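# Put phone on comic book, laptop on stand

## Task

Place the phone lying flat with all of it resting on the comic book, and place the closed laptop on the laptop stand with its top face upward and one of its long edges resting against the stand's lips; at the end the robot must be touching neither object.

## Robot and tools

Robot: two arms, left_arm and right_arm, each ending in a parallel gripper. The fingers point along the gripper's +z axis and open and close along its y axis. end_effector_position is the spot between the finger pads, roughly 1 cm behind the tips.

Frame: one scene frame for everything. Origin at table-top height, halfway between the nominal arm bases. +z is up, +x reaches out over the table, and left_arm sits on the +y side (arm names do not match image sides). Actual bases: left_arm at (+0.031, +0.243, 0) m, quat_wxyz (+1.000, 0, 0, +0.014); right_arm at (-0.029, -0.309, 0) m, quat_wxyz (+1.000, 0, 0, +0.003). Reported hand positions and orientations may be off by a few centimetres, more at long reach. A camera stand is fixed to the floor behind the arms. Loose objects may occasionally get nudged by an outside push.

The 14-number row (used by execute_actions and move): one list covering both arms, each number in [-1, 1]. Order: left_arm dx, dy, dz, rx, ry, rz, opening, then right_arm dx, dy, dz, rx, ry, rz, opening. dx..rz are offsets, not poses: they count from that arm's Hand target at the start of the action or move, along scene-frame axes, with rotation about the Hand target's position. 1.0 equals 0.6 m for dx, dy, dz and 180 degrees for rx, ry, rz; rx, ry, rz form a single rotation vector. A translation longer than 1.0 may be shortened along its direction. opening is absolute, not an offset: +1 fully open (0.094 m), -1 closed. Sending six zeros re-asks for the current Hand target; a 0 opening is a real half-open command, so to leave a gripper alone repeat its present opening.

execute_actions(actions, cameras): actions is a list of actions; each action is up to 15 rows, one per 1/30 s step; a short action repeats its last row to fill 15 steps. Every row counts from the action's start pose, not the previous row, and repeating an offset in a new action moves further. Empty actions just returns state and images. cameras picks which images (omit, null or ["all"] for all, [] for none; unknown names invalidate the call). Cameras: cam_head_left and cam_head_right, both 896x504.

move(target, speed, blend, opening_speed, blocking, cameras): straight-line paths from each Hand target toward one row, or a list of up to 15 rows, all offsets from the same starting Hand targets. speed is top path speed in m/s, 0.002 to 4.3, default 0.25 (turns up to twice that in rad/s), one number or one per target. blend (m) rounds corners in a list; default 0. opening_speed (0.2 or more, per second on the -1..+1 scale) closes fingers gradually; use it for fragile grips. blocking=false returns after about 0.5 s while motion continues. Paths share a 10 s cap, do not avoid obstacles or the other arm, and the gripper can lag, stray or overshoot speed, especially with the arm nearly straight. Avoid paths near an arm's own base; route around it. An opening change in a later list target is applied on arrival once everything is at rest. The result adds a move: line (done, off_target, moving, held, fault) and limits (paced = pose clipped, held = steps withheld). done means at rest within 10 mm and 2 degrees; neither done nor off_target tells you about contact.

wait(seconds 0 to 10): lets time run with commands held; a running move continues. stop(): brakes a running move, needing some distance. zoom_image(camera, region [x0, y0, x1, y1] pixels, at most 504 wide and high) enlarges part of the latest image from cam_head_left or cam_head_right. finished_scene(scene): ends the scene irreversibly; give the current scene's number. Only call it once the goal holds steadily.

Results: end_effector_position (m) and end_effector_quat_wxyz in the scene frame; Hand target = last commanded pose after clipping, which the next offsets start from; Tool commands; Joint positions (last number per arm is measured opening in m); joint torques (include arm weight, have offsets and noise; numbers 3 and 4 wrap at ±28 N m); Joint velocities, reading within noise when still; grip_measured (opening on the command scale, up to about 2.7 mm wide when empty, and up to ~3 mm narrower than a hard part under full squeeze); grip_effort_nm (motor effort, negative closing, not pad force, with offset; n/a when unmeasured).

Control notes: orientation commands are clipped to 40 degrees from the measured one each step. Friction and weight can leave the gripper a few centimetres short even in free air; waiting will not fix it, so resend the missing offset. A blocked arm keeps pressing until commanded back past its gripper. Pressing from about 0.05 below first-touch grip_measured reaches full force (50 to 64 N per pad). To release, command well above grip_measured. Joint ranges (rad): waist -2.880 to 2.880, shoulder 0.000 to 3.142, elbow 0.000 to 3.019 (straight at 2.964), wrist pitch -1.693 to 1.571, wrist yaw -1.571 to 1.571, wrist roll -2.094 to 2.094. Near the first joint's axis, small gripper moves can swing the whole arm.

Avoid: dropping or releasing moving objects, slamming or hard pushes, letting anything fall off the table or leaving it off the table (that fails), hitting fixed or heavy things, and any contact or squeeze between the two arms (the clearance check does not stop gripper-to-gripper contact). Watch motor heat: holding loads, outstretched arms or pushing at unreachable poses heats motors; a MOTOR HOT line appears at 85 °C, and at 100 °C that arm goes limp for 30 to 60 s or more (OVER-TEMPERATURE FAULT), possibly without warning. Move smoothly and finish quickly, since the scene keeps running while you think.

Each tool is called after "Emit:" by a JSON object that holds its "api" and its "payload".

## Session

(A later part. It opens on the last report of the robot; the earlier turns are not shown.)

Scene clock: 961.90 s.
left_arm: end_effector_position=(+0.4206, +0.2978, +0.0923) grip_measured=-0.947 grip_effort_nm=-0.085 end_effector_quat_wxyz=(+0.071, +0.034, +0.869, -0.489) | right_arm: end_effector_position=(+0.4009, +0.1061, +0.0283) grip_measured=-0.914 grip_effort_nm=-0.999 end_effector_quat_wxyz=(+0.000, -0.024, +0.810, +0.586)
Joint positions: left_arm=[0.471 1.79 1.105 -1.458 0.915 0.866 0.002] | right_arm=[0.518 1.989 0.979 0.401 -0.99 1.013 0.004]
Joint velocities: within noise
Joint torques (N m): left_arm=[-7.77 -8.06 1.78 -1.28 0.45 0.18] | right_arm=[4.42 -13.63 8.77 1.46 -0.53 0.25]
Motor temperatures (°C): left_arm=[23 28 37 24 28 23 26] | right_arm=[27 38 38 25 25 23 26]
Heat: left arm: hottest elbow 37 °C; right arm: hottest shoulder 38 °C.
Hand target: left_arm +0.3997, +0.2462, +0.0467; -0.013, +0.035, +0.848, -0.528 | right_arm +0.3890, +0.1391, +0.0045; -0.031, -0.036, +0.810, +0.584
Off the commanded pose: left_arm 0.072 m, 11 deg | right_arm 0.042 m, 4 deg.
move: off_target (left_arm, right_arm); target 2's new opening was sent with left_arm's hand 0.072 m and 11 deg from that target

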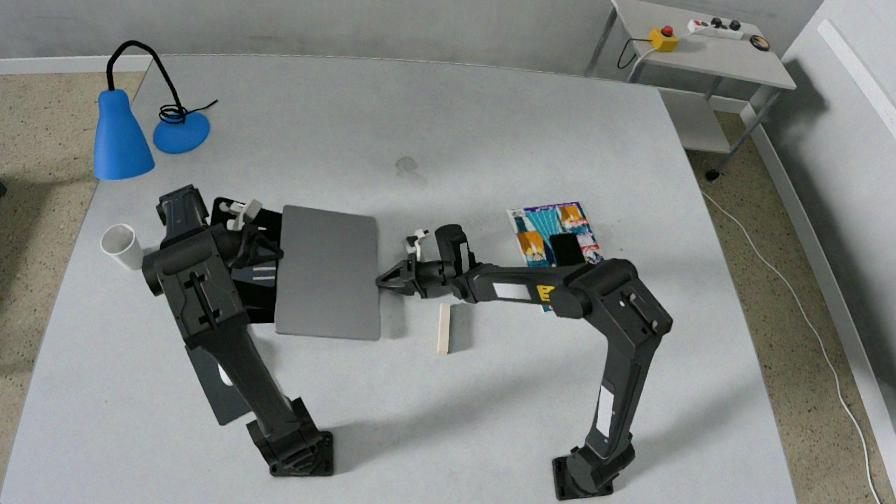

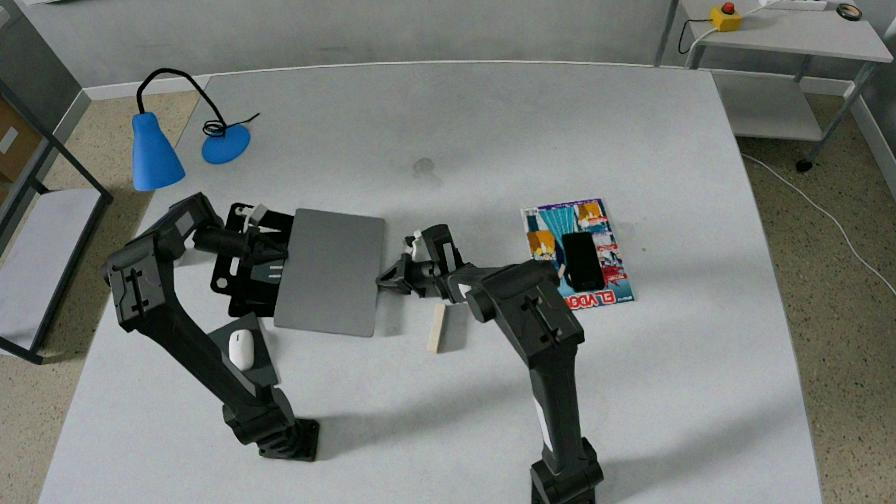

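Emit:
{"api": "move", "payload": {"target": [[0,0.12,0.22,0.0,0,0,-0.95,0,-0.06,0.0,0,0,0,-0.95],[0,0.42,0.25,0.145,-0.05,0.01,-0.95,0,-0.08,0,0,0,0.04,-0.2],[0,0.42,0.14,0.145,-0.05,0.01,-0.95,0.0,-0.08,0,0,0,0.04,-0.2]], "speed": 0.15}}

Emit:
{"api": "zoom_image", "payload": {"camera": "cam_head_right", "region": [180, 180, 420, 380]}}

Scene clock: 972.07 s.
left_arm: end_effector_position=(+0.3927, +0.4857, +0.1231) grip_measured=-0.948 grip_effort_nm=-0.081 end_effector_quat_wxyz=(+0.038, +0.052, +0.940, -0.335) | right_arm: end_effector_position=(+0.3839, +0.0949, +0.0300) grip_measured=-0.202 grip_effort_nm=0.081 end_effector_quat_wxyz=(-0.055, -0.102, +0.799, +0.589)
Joint positions: left_arm=[0.754 1.839 1.42 -1.651 0.495 1.022 0.002] | right_arm=[0.49 1.992 1.044 0.093 -1.163 0.724 0.038]
Joint velocities: within noise
Joint torques (N m): left_arm=[-0.97 -18.78 11.43 -0.18 0.24 0.14] | right_arm=[-0.09 -15.62 6.83 0.4 -0.24 -0.01]
Motor temperatures (°C): left_arm=[23 28 37 24 28 23 26] | right_arm=[27 38 38 25 26 23 27]
Heat: left arm: hottest elbow 37 °C; right arm: hottest shoulder 38 °C.
Hand target: left_arm +0.3997, +0.4982, +0.1306; +0.053, +0.059, +0.944, -0.319 | right_arm +0.3891, +0.0912, +0.0047; -0.067, -0.088, +0.806, +0.581
Off the commanded pose: left_arm 0.016 m, 3 deg | right_arm 0.026 m, 3 deg.
move: off_target (left_arm, right_arm); target 2's new opening was sent with right_arm's hand 0.025 m and 3 deg from that target

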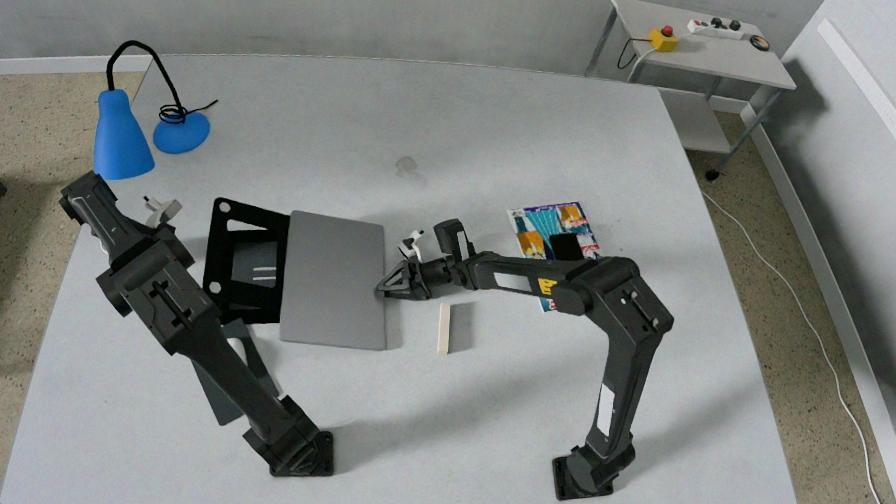

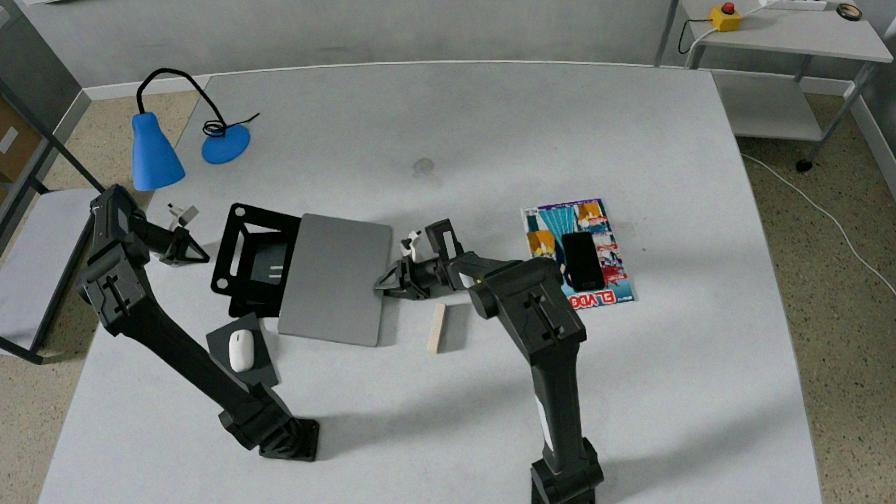

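Scaled by 2.100.

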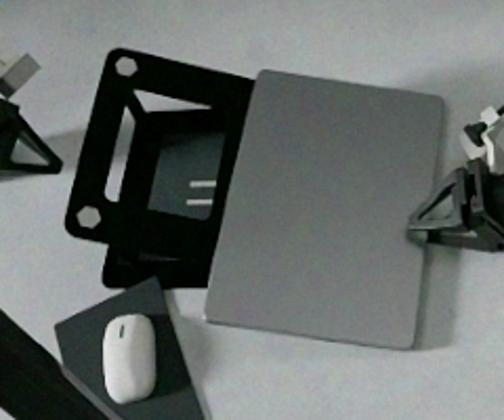

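Emit:
{"api": "move", "payload": {"target": [[0,-0.085,-0.01,0,0,0,-0.95,0.0,0,0,0,0,0,-0.2],[0,-0.085,-0.01,0,0,0,-0.95,0,0.14,0,0,0,0,-0.2]], "speed": 0.1}}

Emit:
{"api": "zoom_image", "payload": {"camera": "cam_head_right", "region": [180, 180, 420, 380]}}

Emit:
{"api": "zoom_image", "payload": {"camera": "cam_head_left", "region": [180, 180, 420, 380]}}

Scene clock: 977.53 s.
left_arm: end_effector_position=(+0.3986, +0.4514, +0.1179) grip_measured=-0.948 grip_effort_nm=-0.085 end_effector_quat_wxyz=(+0.047, +0.056, +0.942, -0.326) | right_arm: end_effector_position=(+0.3984, +0.1388, +0.0306) grip_measured=-0.202 grip_effort_nm=0.076 end_effector_quat_wxyz=(-0.049, -0.074, +0.805, +0.587)
Joint positions: left_arm=[0.695 1.779 1.329 -1.564 0.522 0.962 0.002] | right_arm=[0.554 2.038 1.109 0.219 -1.082 0.915 0.038]
Joint velocities: within noise
Joint torques (N m): left_arm=[-2.49 -19.49 7.47 -0.24 0.41 -0.03] | right_arm=[4.66 -14.92 9.65 1.62 0.19 0.19]
Motor temperatures (°C): left_arm=[23 28 37 24 28 23 26] | right_arm=[27 38 38 25 25 23 26]
Heat: left arm: hottest elbow 37 °C; right arm: hottest shoulder 38 °C.
Hand target: left_arm +0.3997, +0.4472, +0.1246; +0.053, +0.059, +0.944, -0.319 | right_arm +0.3892, +0.1751, +0.0047; -0.067, -0.087, +0.807, +0.581
Off the commanded pose: left_arm 0.008 m, 1 deg | right_arm 0.046 m, 3 deg.
move: off_target (right_arm)

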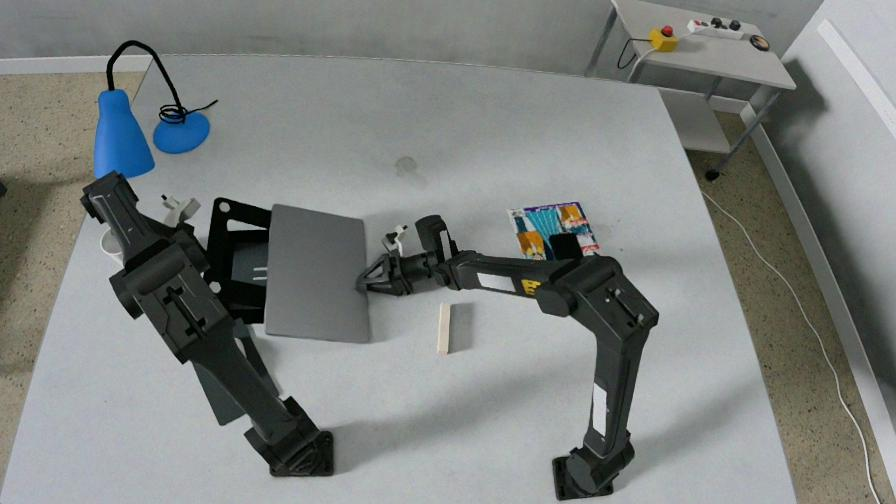

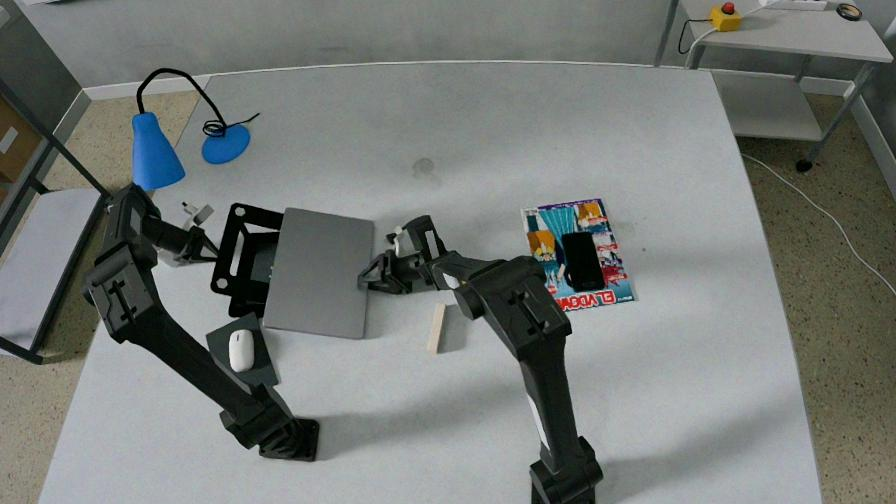

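Scaled by 2.100.

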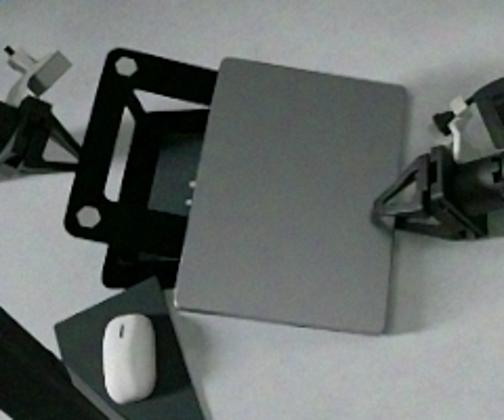

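Scaled by 2.100.

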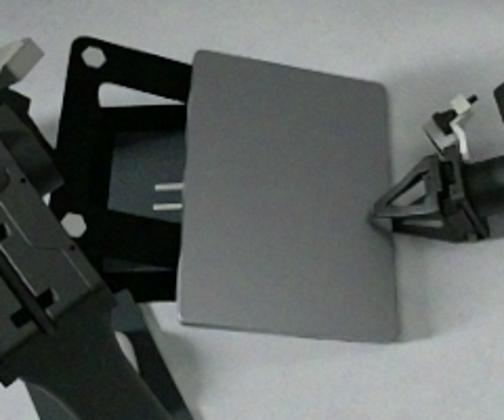

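Emit:
{"api": "move", "payload": {"target": [[0,0,0,0,0,0,-0.95,0.0,0.03,0.0,0.03,0,0,-0.2],[0,0,0,0,0,0,-0.95,0,0.06,0.06,0.05,0,0,-0.2]], "speed": 0.08}}

Emit:
{"api": "zoom_image", "payload": {"camera": "cam_head_right", "region": [180, 180, 420, 380]}}

Emit:
{"api": "zoom_image", "payload": {"camera": "cam_head_left", "region": [180, 180, 420, 380]}}

Scene clock: 986.87 s.
left_arm: end_effector_position=(+0.3992, +0.4519, +0.1175) grip_measured=-0.948 grip_effort_nm=-0.076 end_effector_quat_wxyz=(+0.048, +0.055, +0.943, -0.325) | right_arm: end_effector_position=(+0.4023, +0.1667, +0.0428) grip_measured=-0.200 grip_effort_nm=-0.022 end_effector_quat_wxyz=(-0.038, -0.068, +0.769, +0.635)
Joint positions: left_arm=[0.695 1.779 1.329 -1.561 0.522 0.96 0.002] | right_arm=[0.588 2.095 1.114 0.556 -1.089 1.162 0.038]
Joint velocities: within noise
Joint torques (N m): left_arm=[-1.85 -18.55 7.58 -0.24 0.42 -0.06] | right_arm=[5.19 -17.67 10.43 2.09 -0.49 0.4]
Motor temperatures (°C): left_arm=[23 28 37 24 28 23 26] | right_arm=[27 38 40 25 25 23 26]
Heat: left arm: hottest elbow 37 °C; right arm: hottest elbow 40 °C.
Hand target: left_arm +0.3997, +0.4472, +0.1246; +0.054, +0.059, +0.944, -0.319 | right_arm +0.3892, +0.2110, +0.0408; -0.060, -0.092, +0.758, +0.642
Off the commanded pose: left_arm 0.009 m, 1 deg | right_arm 0.046 m, 4 deg.
move: off_target (right_arm)

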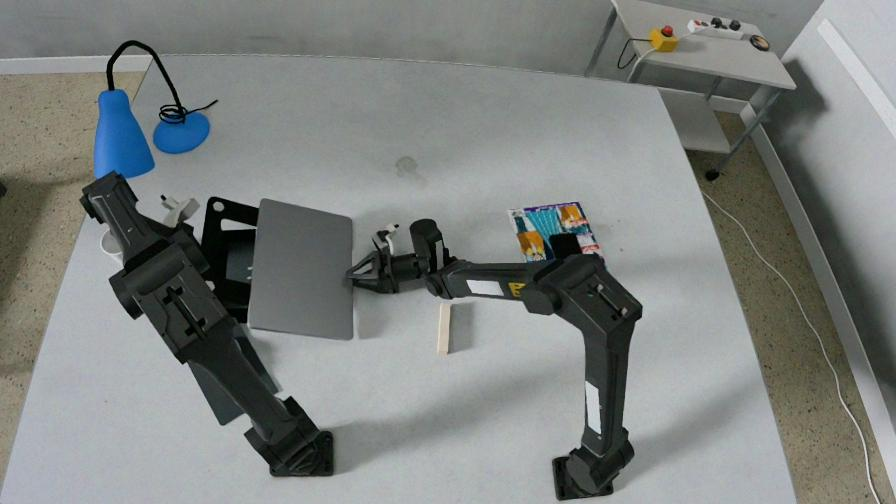

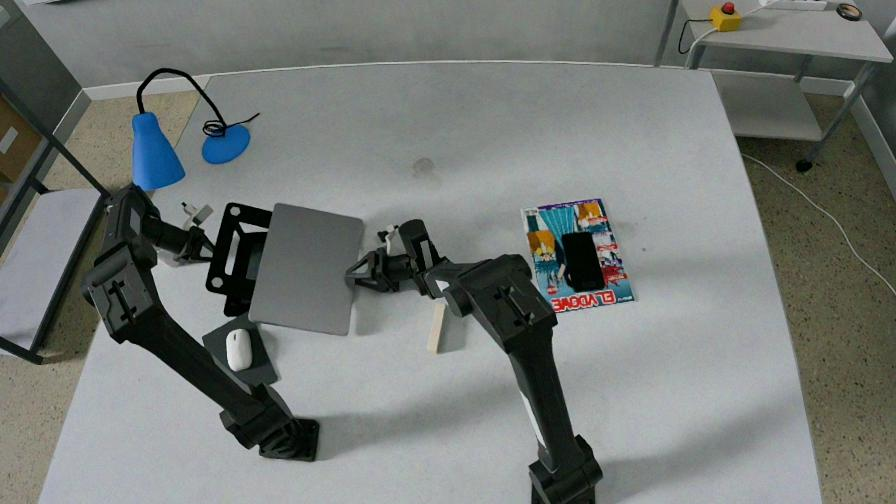

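Scaled by 2.100.

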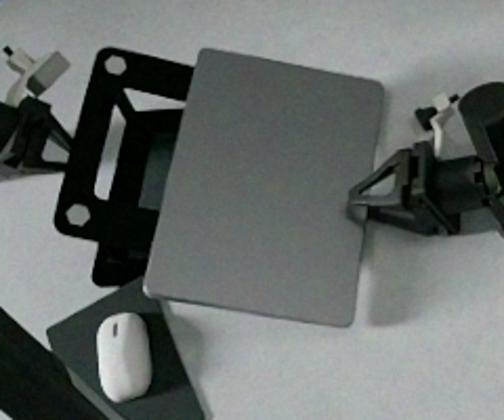

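Scaled by 2.100.

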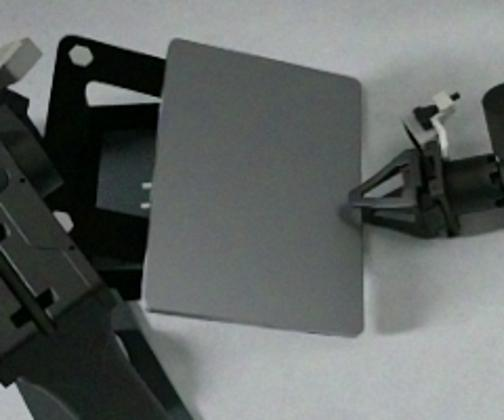

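Emit:
{"api": "move", "payload": {"target": [[0,0,0,0,0,0,-0.95,0.0,0.0,0.0,0.0,0,0,-0.2],[0,0,0,0,0,0,-0.95,0.0,0.0,0.0,0.0,0,0,-0.95],[0,0,0,0,0,0,-0.95,0,0.06,0.05,0.02,0,0,-0.95]], "speed": 0.08, "opening_speed": 0.8}}

Emit:
{"api": "zoom_image", "payload": {"camera": "cam_head_right", "region": [180, 180, 420, 380]}}

Emit:
{"api": "zoom_image", "payload": {"camera": "cam_head_left", "region": [180, 180, 420, 380]}}

Scene clock: 993.40 s.
left_arm: end_effector_position=(+0.3993, +0.4520, +0.1175) grip_measured=-0.948 grip_effort_nm=-0.071 end_effector_quat_wxyz=(+0.048, +0.055, +0.943, -0.325) | right_arm: end_effector_position=(+0.3929, +0.1993, +0.0494) grip_measured=-0.932 grip_effort_nm=-1.038 end_effector_quat_wxyz=(-0.059, -0.053, +0.757, +0.648)
Joint positions: left_arm=[0.695 1.779 1.329 -1.56 0.522 0.959 0.002] | right_arm=[0.642 2.126 1.148 0.658 -1.063 1.31 0.003]
Joint velocities: within noise
Joint torques (N m): left_arm=[-2.2 -19.66 7.58 -0.39 0.42 -0.03] | right_arm=[4.72 -20.13 12.01 2.65 -0.31 0.26]
Motor temperatures (°C): left_arm=[23 28 36 24 28 23 26] | right_arm=[27 38 41 25 25 23 26]
Heat: left arm: hottest elbow 36 °C; right arm: hottest elbow 41 °C.
Hand target: left_arm +0.3997, +0.4472, +0.1246; +0.053, +0.059, +0.944, -0.319 | right_arm +0.3891, +0.2471, +0.0708; -0.057, -0.094, +0.738, +0.666
Off the commanded pose: left_arm 0.009 m, 1 deg | right_arm 0.052 m, 6 deg.
move: off_target (right_arm); target 2's new opening was sent with right_arm's hand 0.046 m and 4 deg from that target

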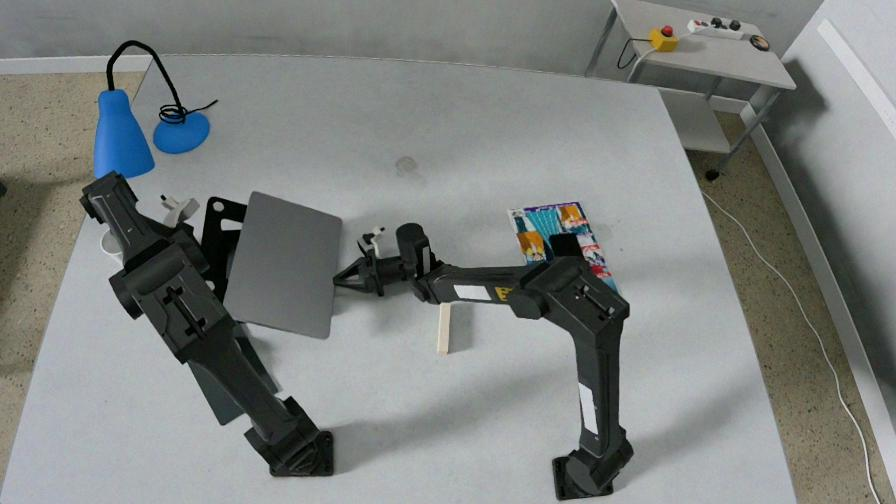

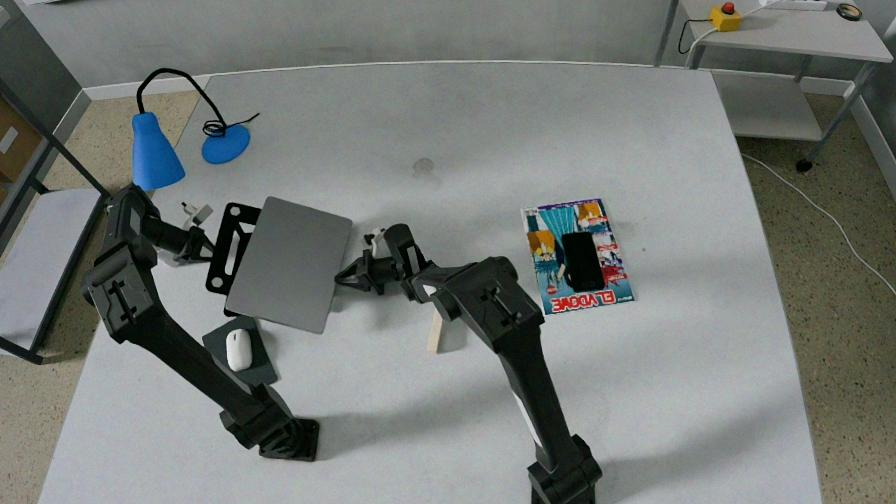

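Scaled by 2.100.

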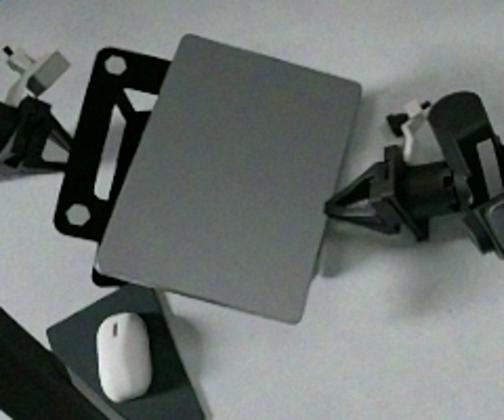

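Scaled by 2.100.

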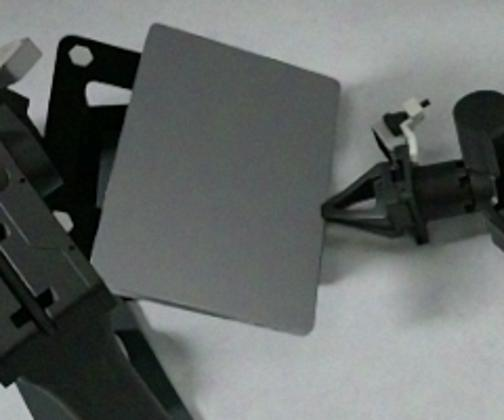

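Emit:
{"api": "move", "payload": {"target": [[0,0,0,0,0,0,-0.95,0.0,-0.07,-0.04,0.0,0,0,-0.95],[0,0,0,0,0,0,-0.95,0.0,-0.07,-0.04,0.0,0,0,-0.2],[0,0,0,0,0,0,-0.95,0.0,-0.19,-0.04,-0.02,0,0,-0.2],[0,0,0,0,0,0,-0.95,0.17,-0.19,-0.04,-0.02,0,0,-0.2],[0,0,0,0,0,0,-0.95,0.17,0.03,-0.04,-0.02,0,0,-0.2]], "speed": 0.12}}

Emit:
{"api": "zoom_image", "payload": {"camera": "cam_head_right", "region": [180, 180, 420, 380]}}

Emit:
{"api": "zoom_image", "payload": {"camera": "cam_head_left", "region": [180, 180, 420, 380]}}

Scene clock: 1004.57 s.
left_arm: end_effector_position=(+0.3989, +0.4543, +0.1164) grip_measured=-0.949 grip_effort_nm=-0.046 end_effector_quat_wxyz=(+0.047, +0.054, +0.944, -0.321) | right_arm: end_effector_position=(+0.5055, +0.2071, +0.0477) grip_measured=-0.200 grip_effort_nm=-0.002 end_effector_quat_wxyz=(-0.052, -0.054, +0.769, +0.635)
Joint positions: left_arm=[0.698 1.779 1.329 -1.554 0.516 0.956 0.002] | right_arm=[0.551 2.268 1.504 0.31 -1.128 1.167 0.038]
Joint velocities: within noise
Joint torques (N m): left_arm=[-2.37 -19.25 7.75 -0.53 0.6 0.02] | right_arm=[5.83 -21.54 12.93 2.14 -0.09 0.24]
Motor temperatures (°C): left_arm=[23 29 36 24 28 23 26] | right_arm=[27 38 42 25 25 23 27]
Heat: left arm: hottest elbow 36 °C; right arm: hottest elbow 42 °C.
Hand target: left_arm +0.3998, +0.4471, +0.1247; +0.054, +0.059, +0.944, -0.319 | right_arm +0.4910, +0.2652, +0.0465; -0.060, -0.092, +0.758, +0.642
Off the commanded pose: left_arm 0.011 m, 1 deg | right_arm 0.060 m, 5 deg.
move: off_target (left_arm, right_arm)

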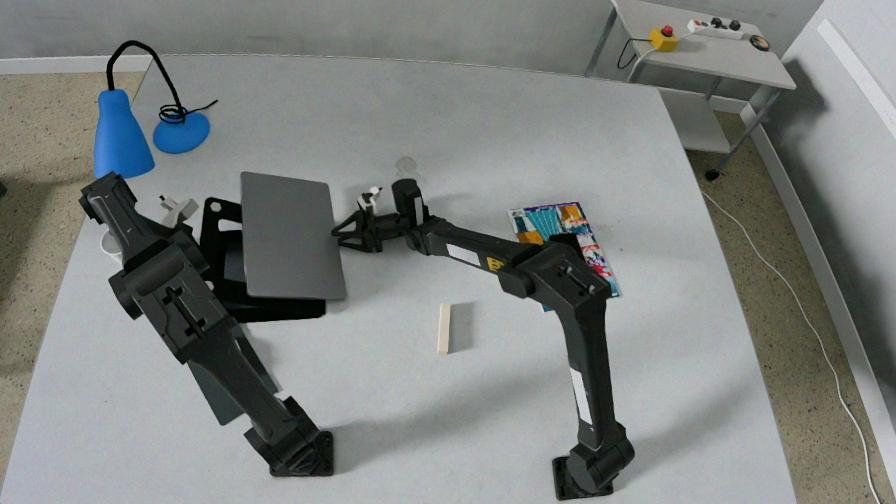

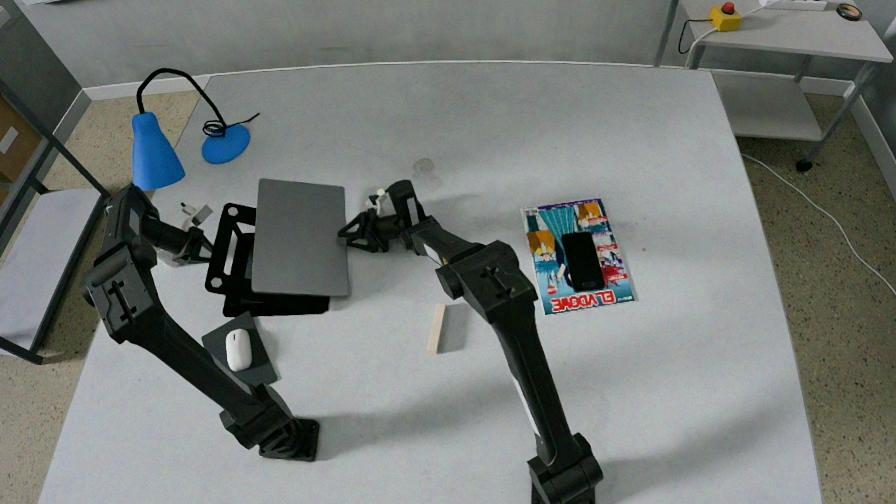

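Scaled by 2.100.

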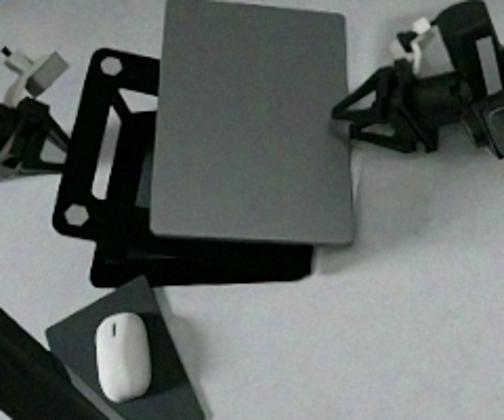

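Scaled by 2.100.

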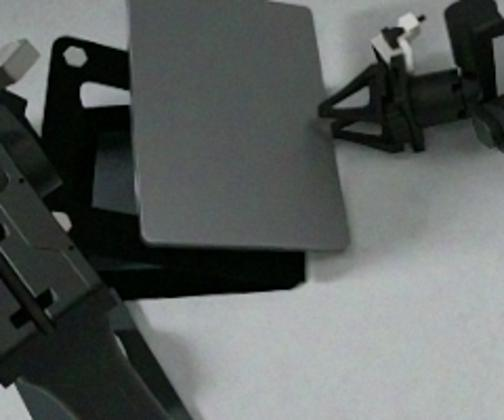

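Emit:
{"api": "move", "payload": {"target": [[0,0,0,0,0,0,-0.95,0.0,0.03,0.0,0.02,0,0,-0.2],[0,0,0,0,0,0,-0.95,0.0,0.03,0.0,0.02,0,0,-0.95]], "speed": 0.08, "opening_speed": 0.8}}

Emit:
{"api": "zoom_image", "payload": {"camera": "cam_head_right", "region": [180, 150, 420, 350]}}

Scene clock: 1010.53 s.
left_arm: end_effector_position=(+0.3986, +0.4547, +0.1163) grip_measured=-0.949 grip_effort_nm=-0.051 end_effector_quat_wxyz=(+0.047, +0.053, +0.945, -0.321) | right_arm: end_effector_position=(+0.5170, +0.2274, +0.0525) grip_measured=-0.928 grip_effort_nm=-0.984 end_effector_quat_wxyz=(-0.030, -0.064, +0.747, +0.661)
Joint positions: left_arm=[0.698 1.779 1.329 -1.554 0.515 0.956 0.002] | right_arm=[0.567 2.323 1.554 0.484 -1.113 1.274 0.003]
Joint velocities: within noise
Joint torques (N m): left_arm=[-2.49 -18.96 7.68 -0.4 0.69 0.03] | right_arm=[5.95 -22.42 11.88 1.76 -0.42 0.32]
Motor temperatures (°C): left_arm=[23 29 36 24 28 23 26] | right_arm=[27 38 42 25 25 23 26]
Heat: left arm: hottest elbow 36 °C; right arm: hottest elbow 42 °C.
Hand target: left_arm +0.3997, +0.4472, +0.1246; +0.054, +0.059, +0.944, -0.319 | right_arm +0.4912, +0.2831, +0.0467; -0.057, -0.094, +0.738, +0.666
Off the commanded pose: left_arm 0.011 m, 1 deg | right_arm 0.062 m, 5 deg.
move: off_target (left_arm, right_arm); target 2's new opening was sent with right_arm's hand 0.069 m and 5 deg from that target

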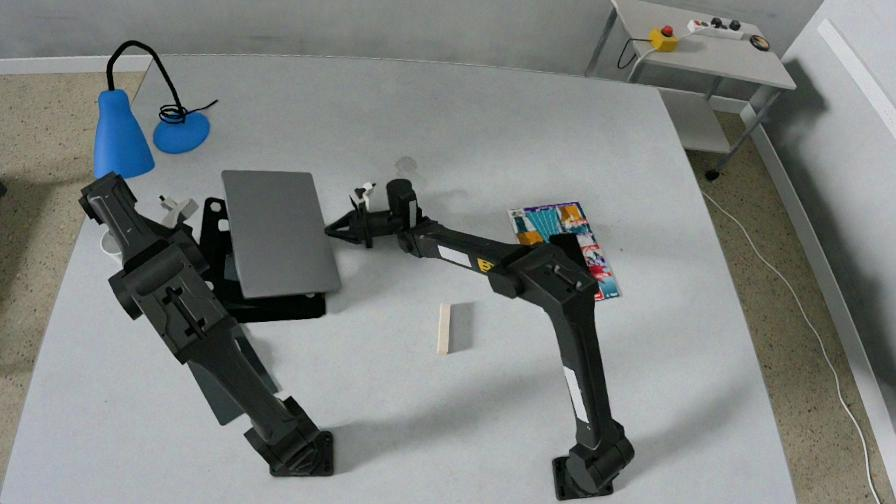

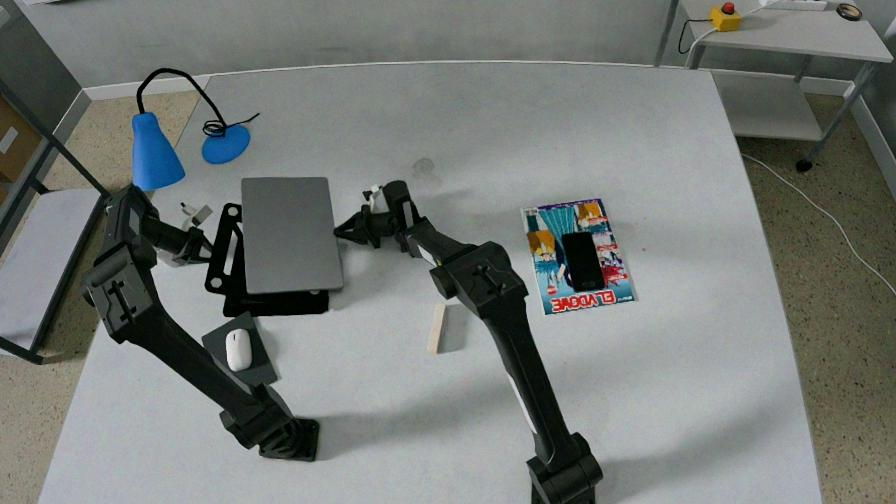

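Scaled by 2.100.

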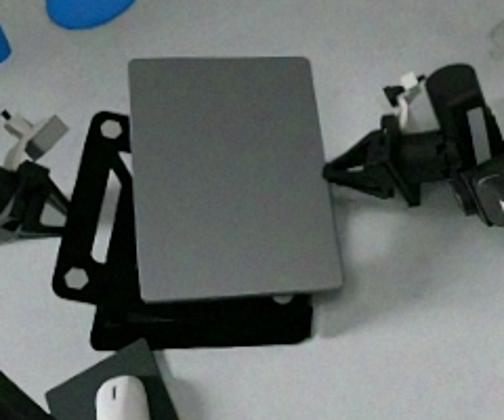

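Emit:
{"api": "move", "payload": {"target": [[0,0.1,0.05,0,0,0,-0.95,0.0,-0.05,0.0,0.0,0,0,-0.95],[0,0.1,0.22,0,0,0,-0.95,0.0,-0.05,0.0,0.0,0,0,-0.2],[0.5,-0.28,0.22,0,0,0,-0.95,0.0,-0.32,0.05,0.0,0,0,-0.2]], "speed": 0.2}}

Scene clock: 1026.93 s.
left_arm: end_effector_position=(+0.6867, +0.2786, +0.2364) grip_measured=-0.949 grip_effort_nm=-0.046 end_effector_quat_wxyz=(+0.071, +0.040, +0.946, -0.315) | right_arm: end_effector_position=(+0.4885, +0.0939, +0.0520) grip_measured=-0.200 grip_effort_nm=-0.007 end_effector_quat_wxyz=(-0.066, -0.085, +0.743, +0.661)
Joint positions: left_arm=[0.189 2.106 2.176 -1.67 0.657 0.314 0.002] | right_arm=[0.396 2.174 1.304 0.304 -1.35 1.001 0.038]
Joint velocities: within noise
Joint torques (N m): left_arm=[-1.55 -22.48 17.06 -0.1 0.53 -0.02] | right_arm=[0.15 -26.75 6.12 1.05 -0.65 0.16]
Motor temperatures (°C): left_arm=[23 29 37 24 28 23 26] | right_arm=[27 38 42 25 25 23 27]
Heat: left arm: hottest elbow 37 °C; right arm: hottest elbow 42 °C.
Hand target: left_arm +0.6997, +0.2793, +0.2567; +0.054, +0.059, +0.944, -0.319 | right_arm +0.4912, +0.0912, +0.0768; -0.057, -0.094, +0.738, +0.666
Off the commanded pose: left_arm 0.024 m, 3 deg | right_arm 0.025 m, 2 deg.
joint sent to its limit (left arm) — joint 4 (wrist pitch), lower limit. The joint targets are off in orientation, not in position.
move: off_target (left_arm, right_arm); target 2's new opening was sent with right_arm's hand 0.035 m and 3 deg from that target

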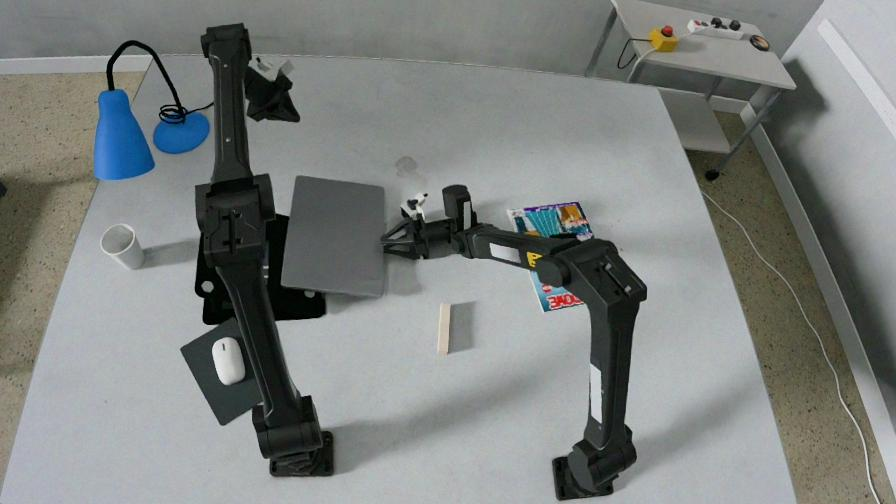

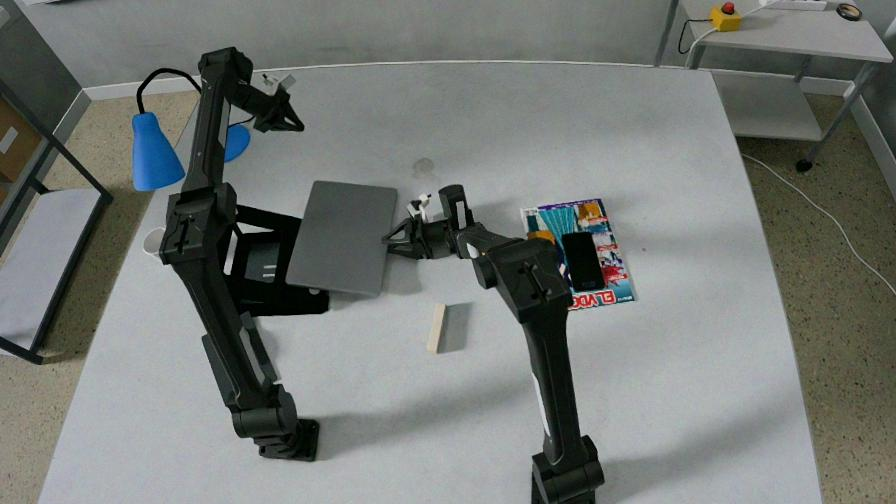

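Emit:
{"api": "execute_actions", "payload": {"actions": []}}

Emit:
{"api": "zoom_image", "payload": {"camera": "cam_head_right", "region": [180, 150, 500, 350]}}

Emit:
{"api": "zoom_image", "payload": {"camera": "cam_head_left", "region": [180, 150, 500, 350]}}

Scene clock: 1045.70 s.
left_arm: end_effector_position=(+0.6867, +0.2786, +0.2364) grip_measured=-0.949 grip_effort_nm=-0.046 end_effector_quat_wxyz=(+0.071, +0.040, +0.946, -0.315) | right_arm: end_effector_position=(+0.4885, +0.0939, +0.0519) grip_measured=-0.200 grip_effort_nm=-0.002 end_effector_quat_wxyz=(-0.065, -0.086, +0.743, +0.661)
Joint positions: left_arm=[0.189 2.106 2.176 -1.67 0.657 0.313 0.002] | right_arm=[0.396 2.174 1.304 0.303 -1.35 0.999 0.038]
Joint velocities: within noise
Joint torques (N m): left_arm=[-1.2 -22.53 17.02 -0.16 0.54 0] | right_arm=[0.15 -26.81 6.08 0.9 -0.65 0.14]
Motor temperatures (°C): left_arm=[23 31 40 24 28 23 26] | right_arm=[27 39 40 25 26 23 26]
Heat: left arm: hottest elbow 40 °C; right arm: hottest elbow 40 °C.
Hand target: left_arm +0.6997, +0.2793, +0.2567; +0.053, +0.059, +0.944, -0.319 | right_arm +0.4912, +0.0912, +0.0768; -0.057, -0.094, +0.738, +0.666
Tool commands: left_gripper/opening=-0.95 right_gripper/opening=-0.2
Off the commanded pose: left_arm 0.024 m, 3 deg | right_arm 0.025 m, 2 deg.

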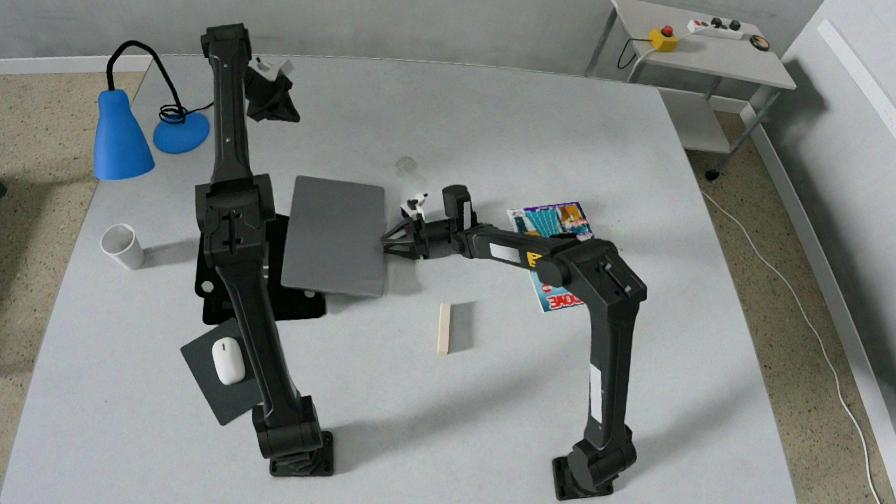

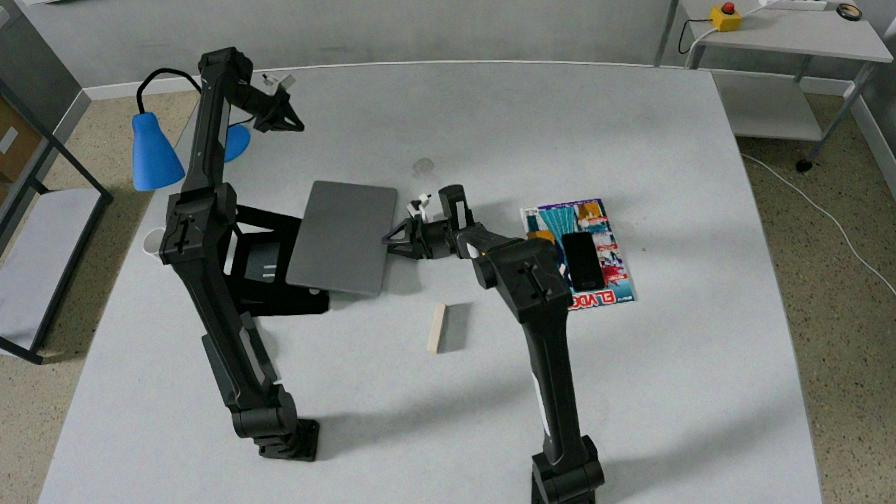

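Scaled by 1.575.

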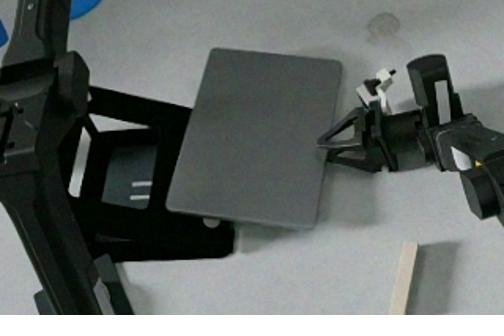

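Scaled by 1.575.

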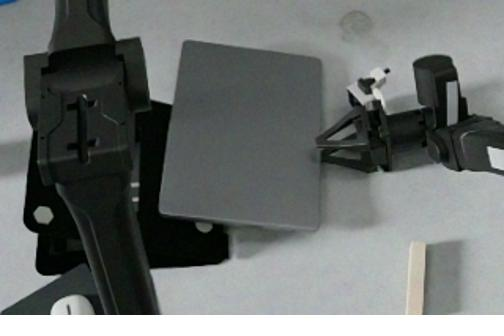

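Emit:
{"api": "execute_actions", "payload": {"actions": [[[0,0,0,0,0,0,-0.95,0,0,-0.02,0,0,0,-0.95]],[[0,0,0,0,0,0,-0.95,0,0,0,0,0,0,-0.95]]]}}

Emit:
{"api": "zoom_image", "payload": {"camera": "cam_head_right", "region": [250, 150, 450, 320]}}

Scene clock: 1051.47 s.
left_arm: end_effector_position=(+0.6867, +0.2786, +0.2364) grip_measured=-0.949 grip_effort_nm=-0.051 end_effector_quat_wxyz=(+0.071, +0.040, +0.946, -0.315) | right_arm: end_effector_position=(+0.4890, +0.0922, +0.0524) grip_measured=-0.945 grip_effort_nm=-0.608 end_effector_quat_wxyz=(-0.065, -0.087, +0.742, +0.662)
Joint positions: left_arm=[0.189 2.106 2.176 -1.67 0.657 0.313 0.002] | right_arm=[0.393 2.174 1.304 0.303 -1.355 0.998 0.003]
Joint velocities: within noise
Joint torques (N m): left_arm=[-2.14 -22.48 17.16 -0.1 0.46 0.01] | right_arm=[0.38 -24.94 6.17 1.52 -0.49 0.12]
Motor temperatures (°C): left_arm=[23 31 41 24 28 23 26] | right_arm=[27 40 40 25 26 23 26]
Heat: left arm: hottest elbow 41 °C; right arm: hottest shoulder 40 °C.
Hand target: left_arm +0.6997, +0.2793, +0.2567; +0.054, +0.059, +0.944, -0.319 | right_arm +0.4911, +0.0912, +0.0648; -0.057, -0.094, +0.738, +0.666
Off the commanded pose: left_arm 0.024 m, 3 deg | right_arm 0.013 m, 1 deg.
joint sent to its limit (left arm) — joint 4 (wrist pitch), lower limit. The joint targets are off in orientation, not in position.

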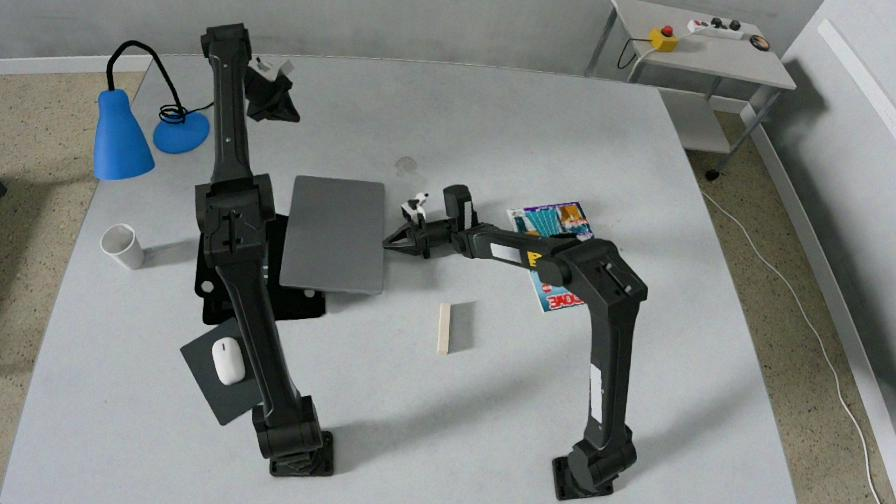

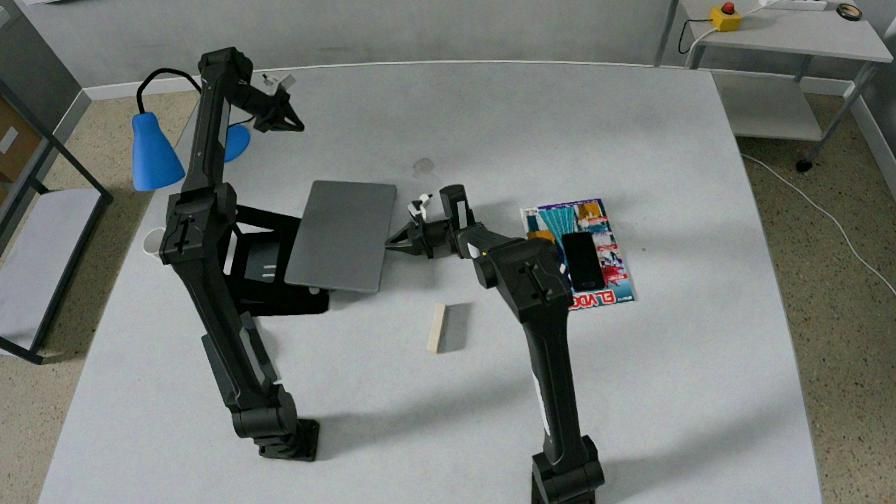

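Scaled by 2.520.

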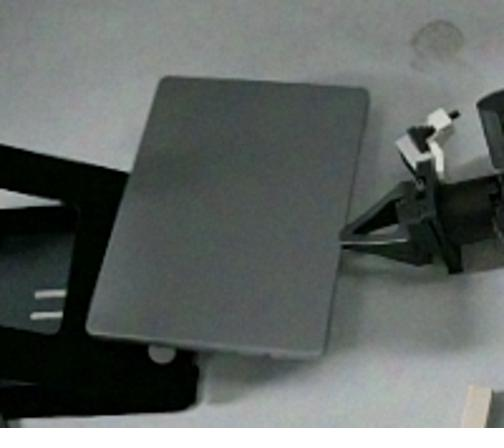

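Emit:
{"api": "move", "payload": {"target": [[0,0,0.07,0,0,0,-0.95,0,-0.12,0.02,0,0,0,0.0],[-0.5,0.42,0.07,0,0,0,-0.95,-0.03,-0.12,-0.03,-0.104,-0.006,-0.069,-0.3],[-0.5,0.42,-0.22,0,0,0,-0.95,-0.03,-0.12,-0.08,-0.104,-0.006,-0.069,-0.3]], "speed": 0.3, "blend": 0.03}}

Emit:
{"api": "zoom_image", "payload": {"camera": "cam_head_left", "region": [150, 150, 450, 350]}}

Emit:
{"api": "zoom_image", "payload": {"camera": "cam_head_right", "region": [150, 150, 450, 350]}}

Scene clock: 1064.53 s.
left_arm: end_effector_position=(+0.3951, +0.5356, +0.1166) grip_measured=-0.949 grip_effort_nm=-0.042 end_effector_quat_wxyz=(+0.051, +0.046, +0.943, -0.325) | right_arm: end_effector_position=(+0.4823, +0.0153, +0.0371) grip_measured=-0.299 grip_effort_nm=-0.081 end_effector_quat_wxyz=(+0.022, -0.015, +0.840, +0.543)
Joint positions: left_arm=[0.821 1.919 1.53 -1.672 0.476 1.067 0.002] | right_arm=[0.312 1.977 1.141 -0.097 -1.035 0.652 0.033]
Joint velocities: within noise
Joint torques (N m): left_arm=[-2.84 -20.42 9.17 -0.72 0.17 0.15] | right_arm=[1.44 -17.96 5.3 1.5 -0.32 0.14]
Motor temperatures (°C): left_arm=[23 32 41 24 28 23 26] | right_arm=[27 40 39 25 25 23 26]
Heat: left arm: hottest elbow 41 °C; right arm: hottest shoulder 40 °C.
Hand target: left_arm +0.3998, +0.5313, +0.1247; +0.054, +0.059, +0.944, -0.319 | right_arm +0.4731, +0.0192, +0.0168; +0.007, -0.010, +0.842, +0.539
Off the commanded pose: left_arm 0.010 m, 2 deg | right_arm 0.023 m, 2 deg.
move: off_target (right_arm); blend cut to 0 m at target 2; target 2's new opening was sent with right_arm's hand 0.011 m and 1 deg from that target

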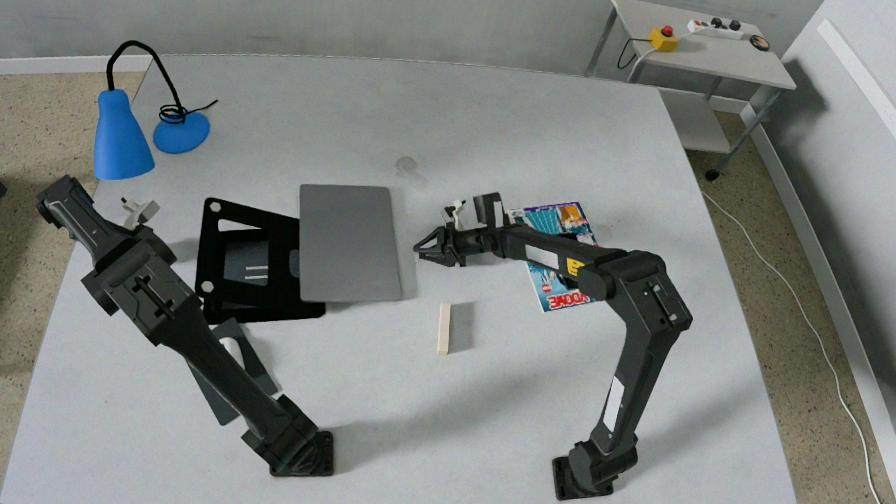

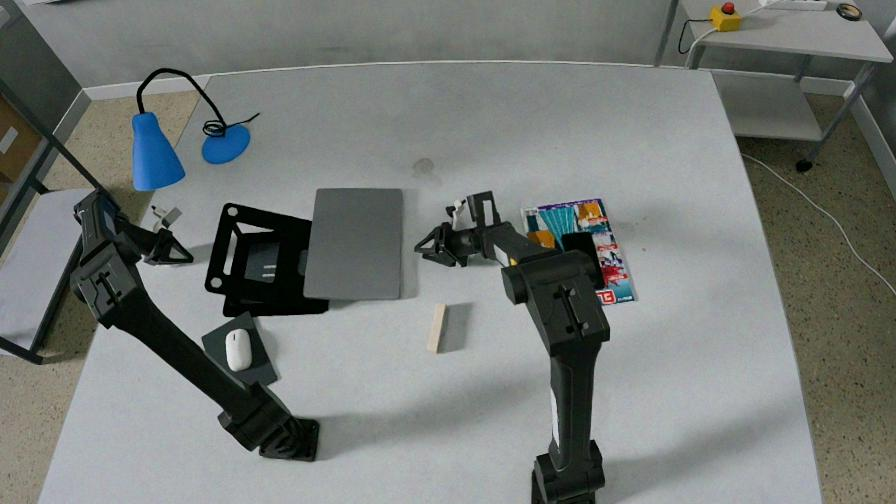

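Scaled by 1.680.

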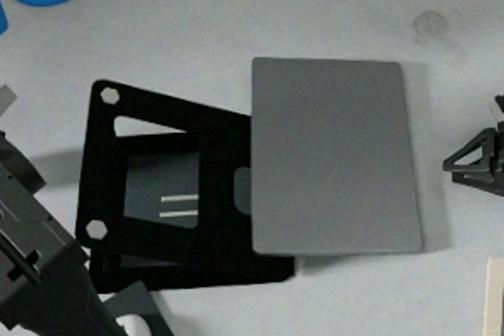

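Scaled by 1.680.

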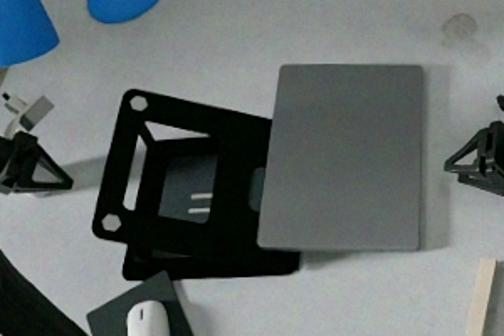

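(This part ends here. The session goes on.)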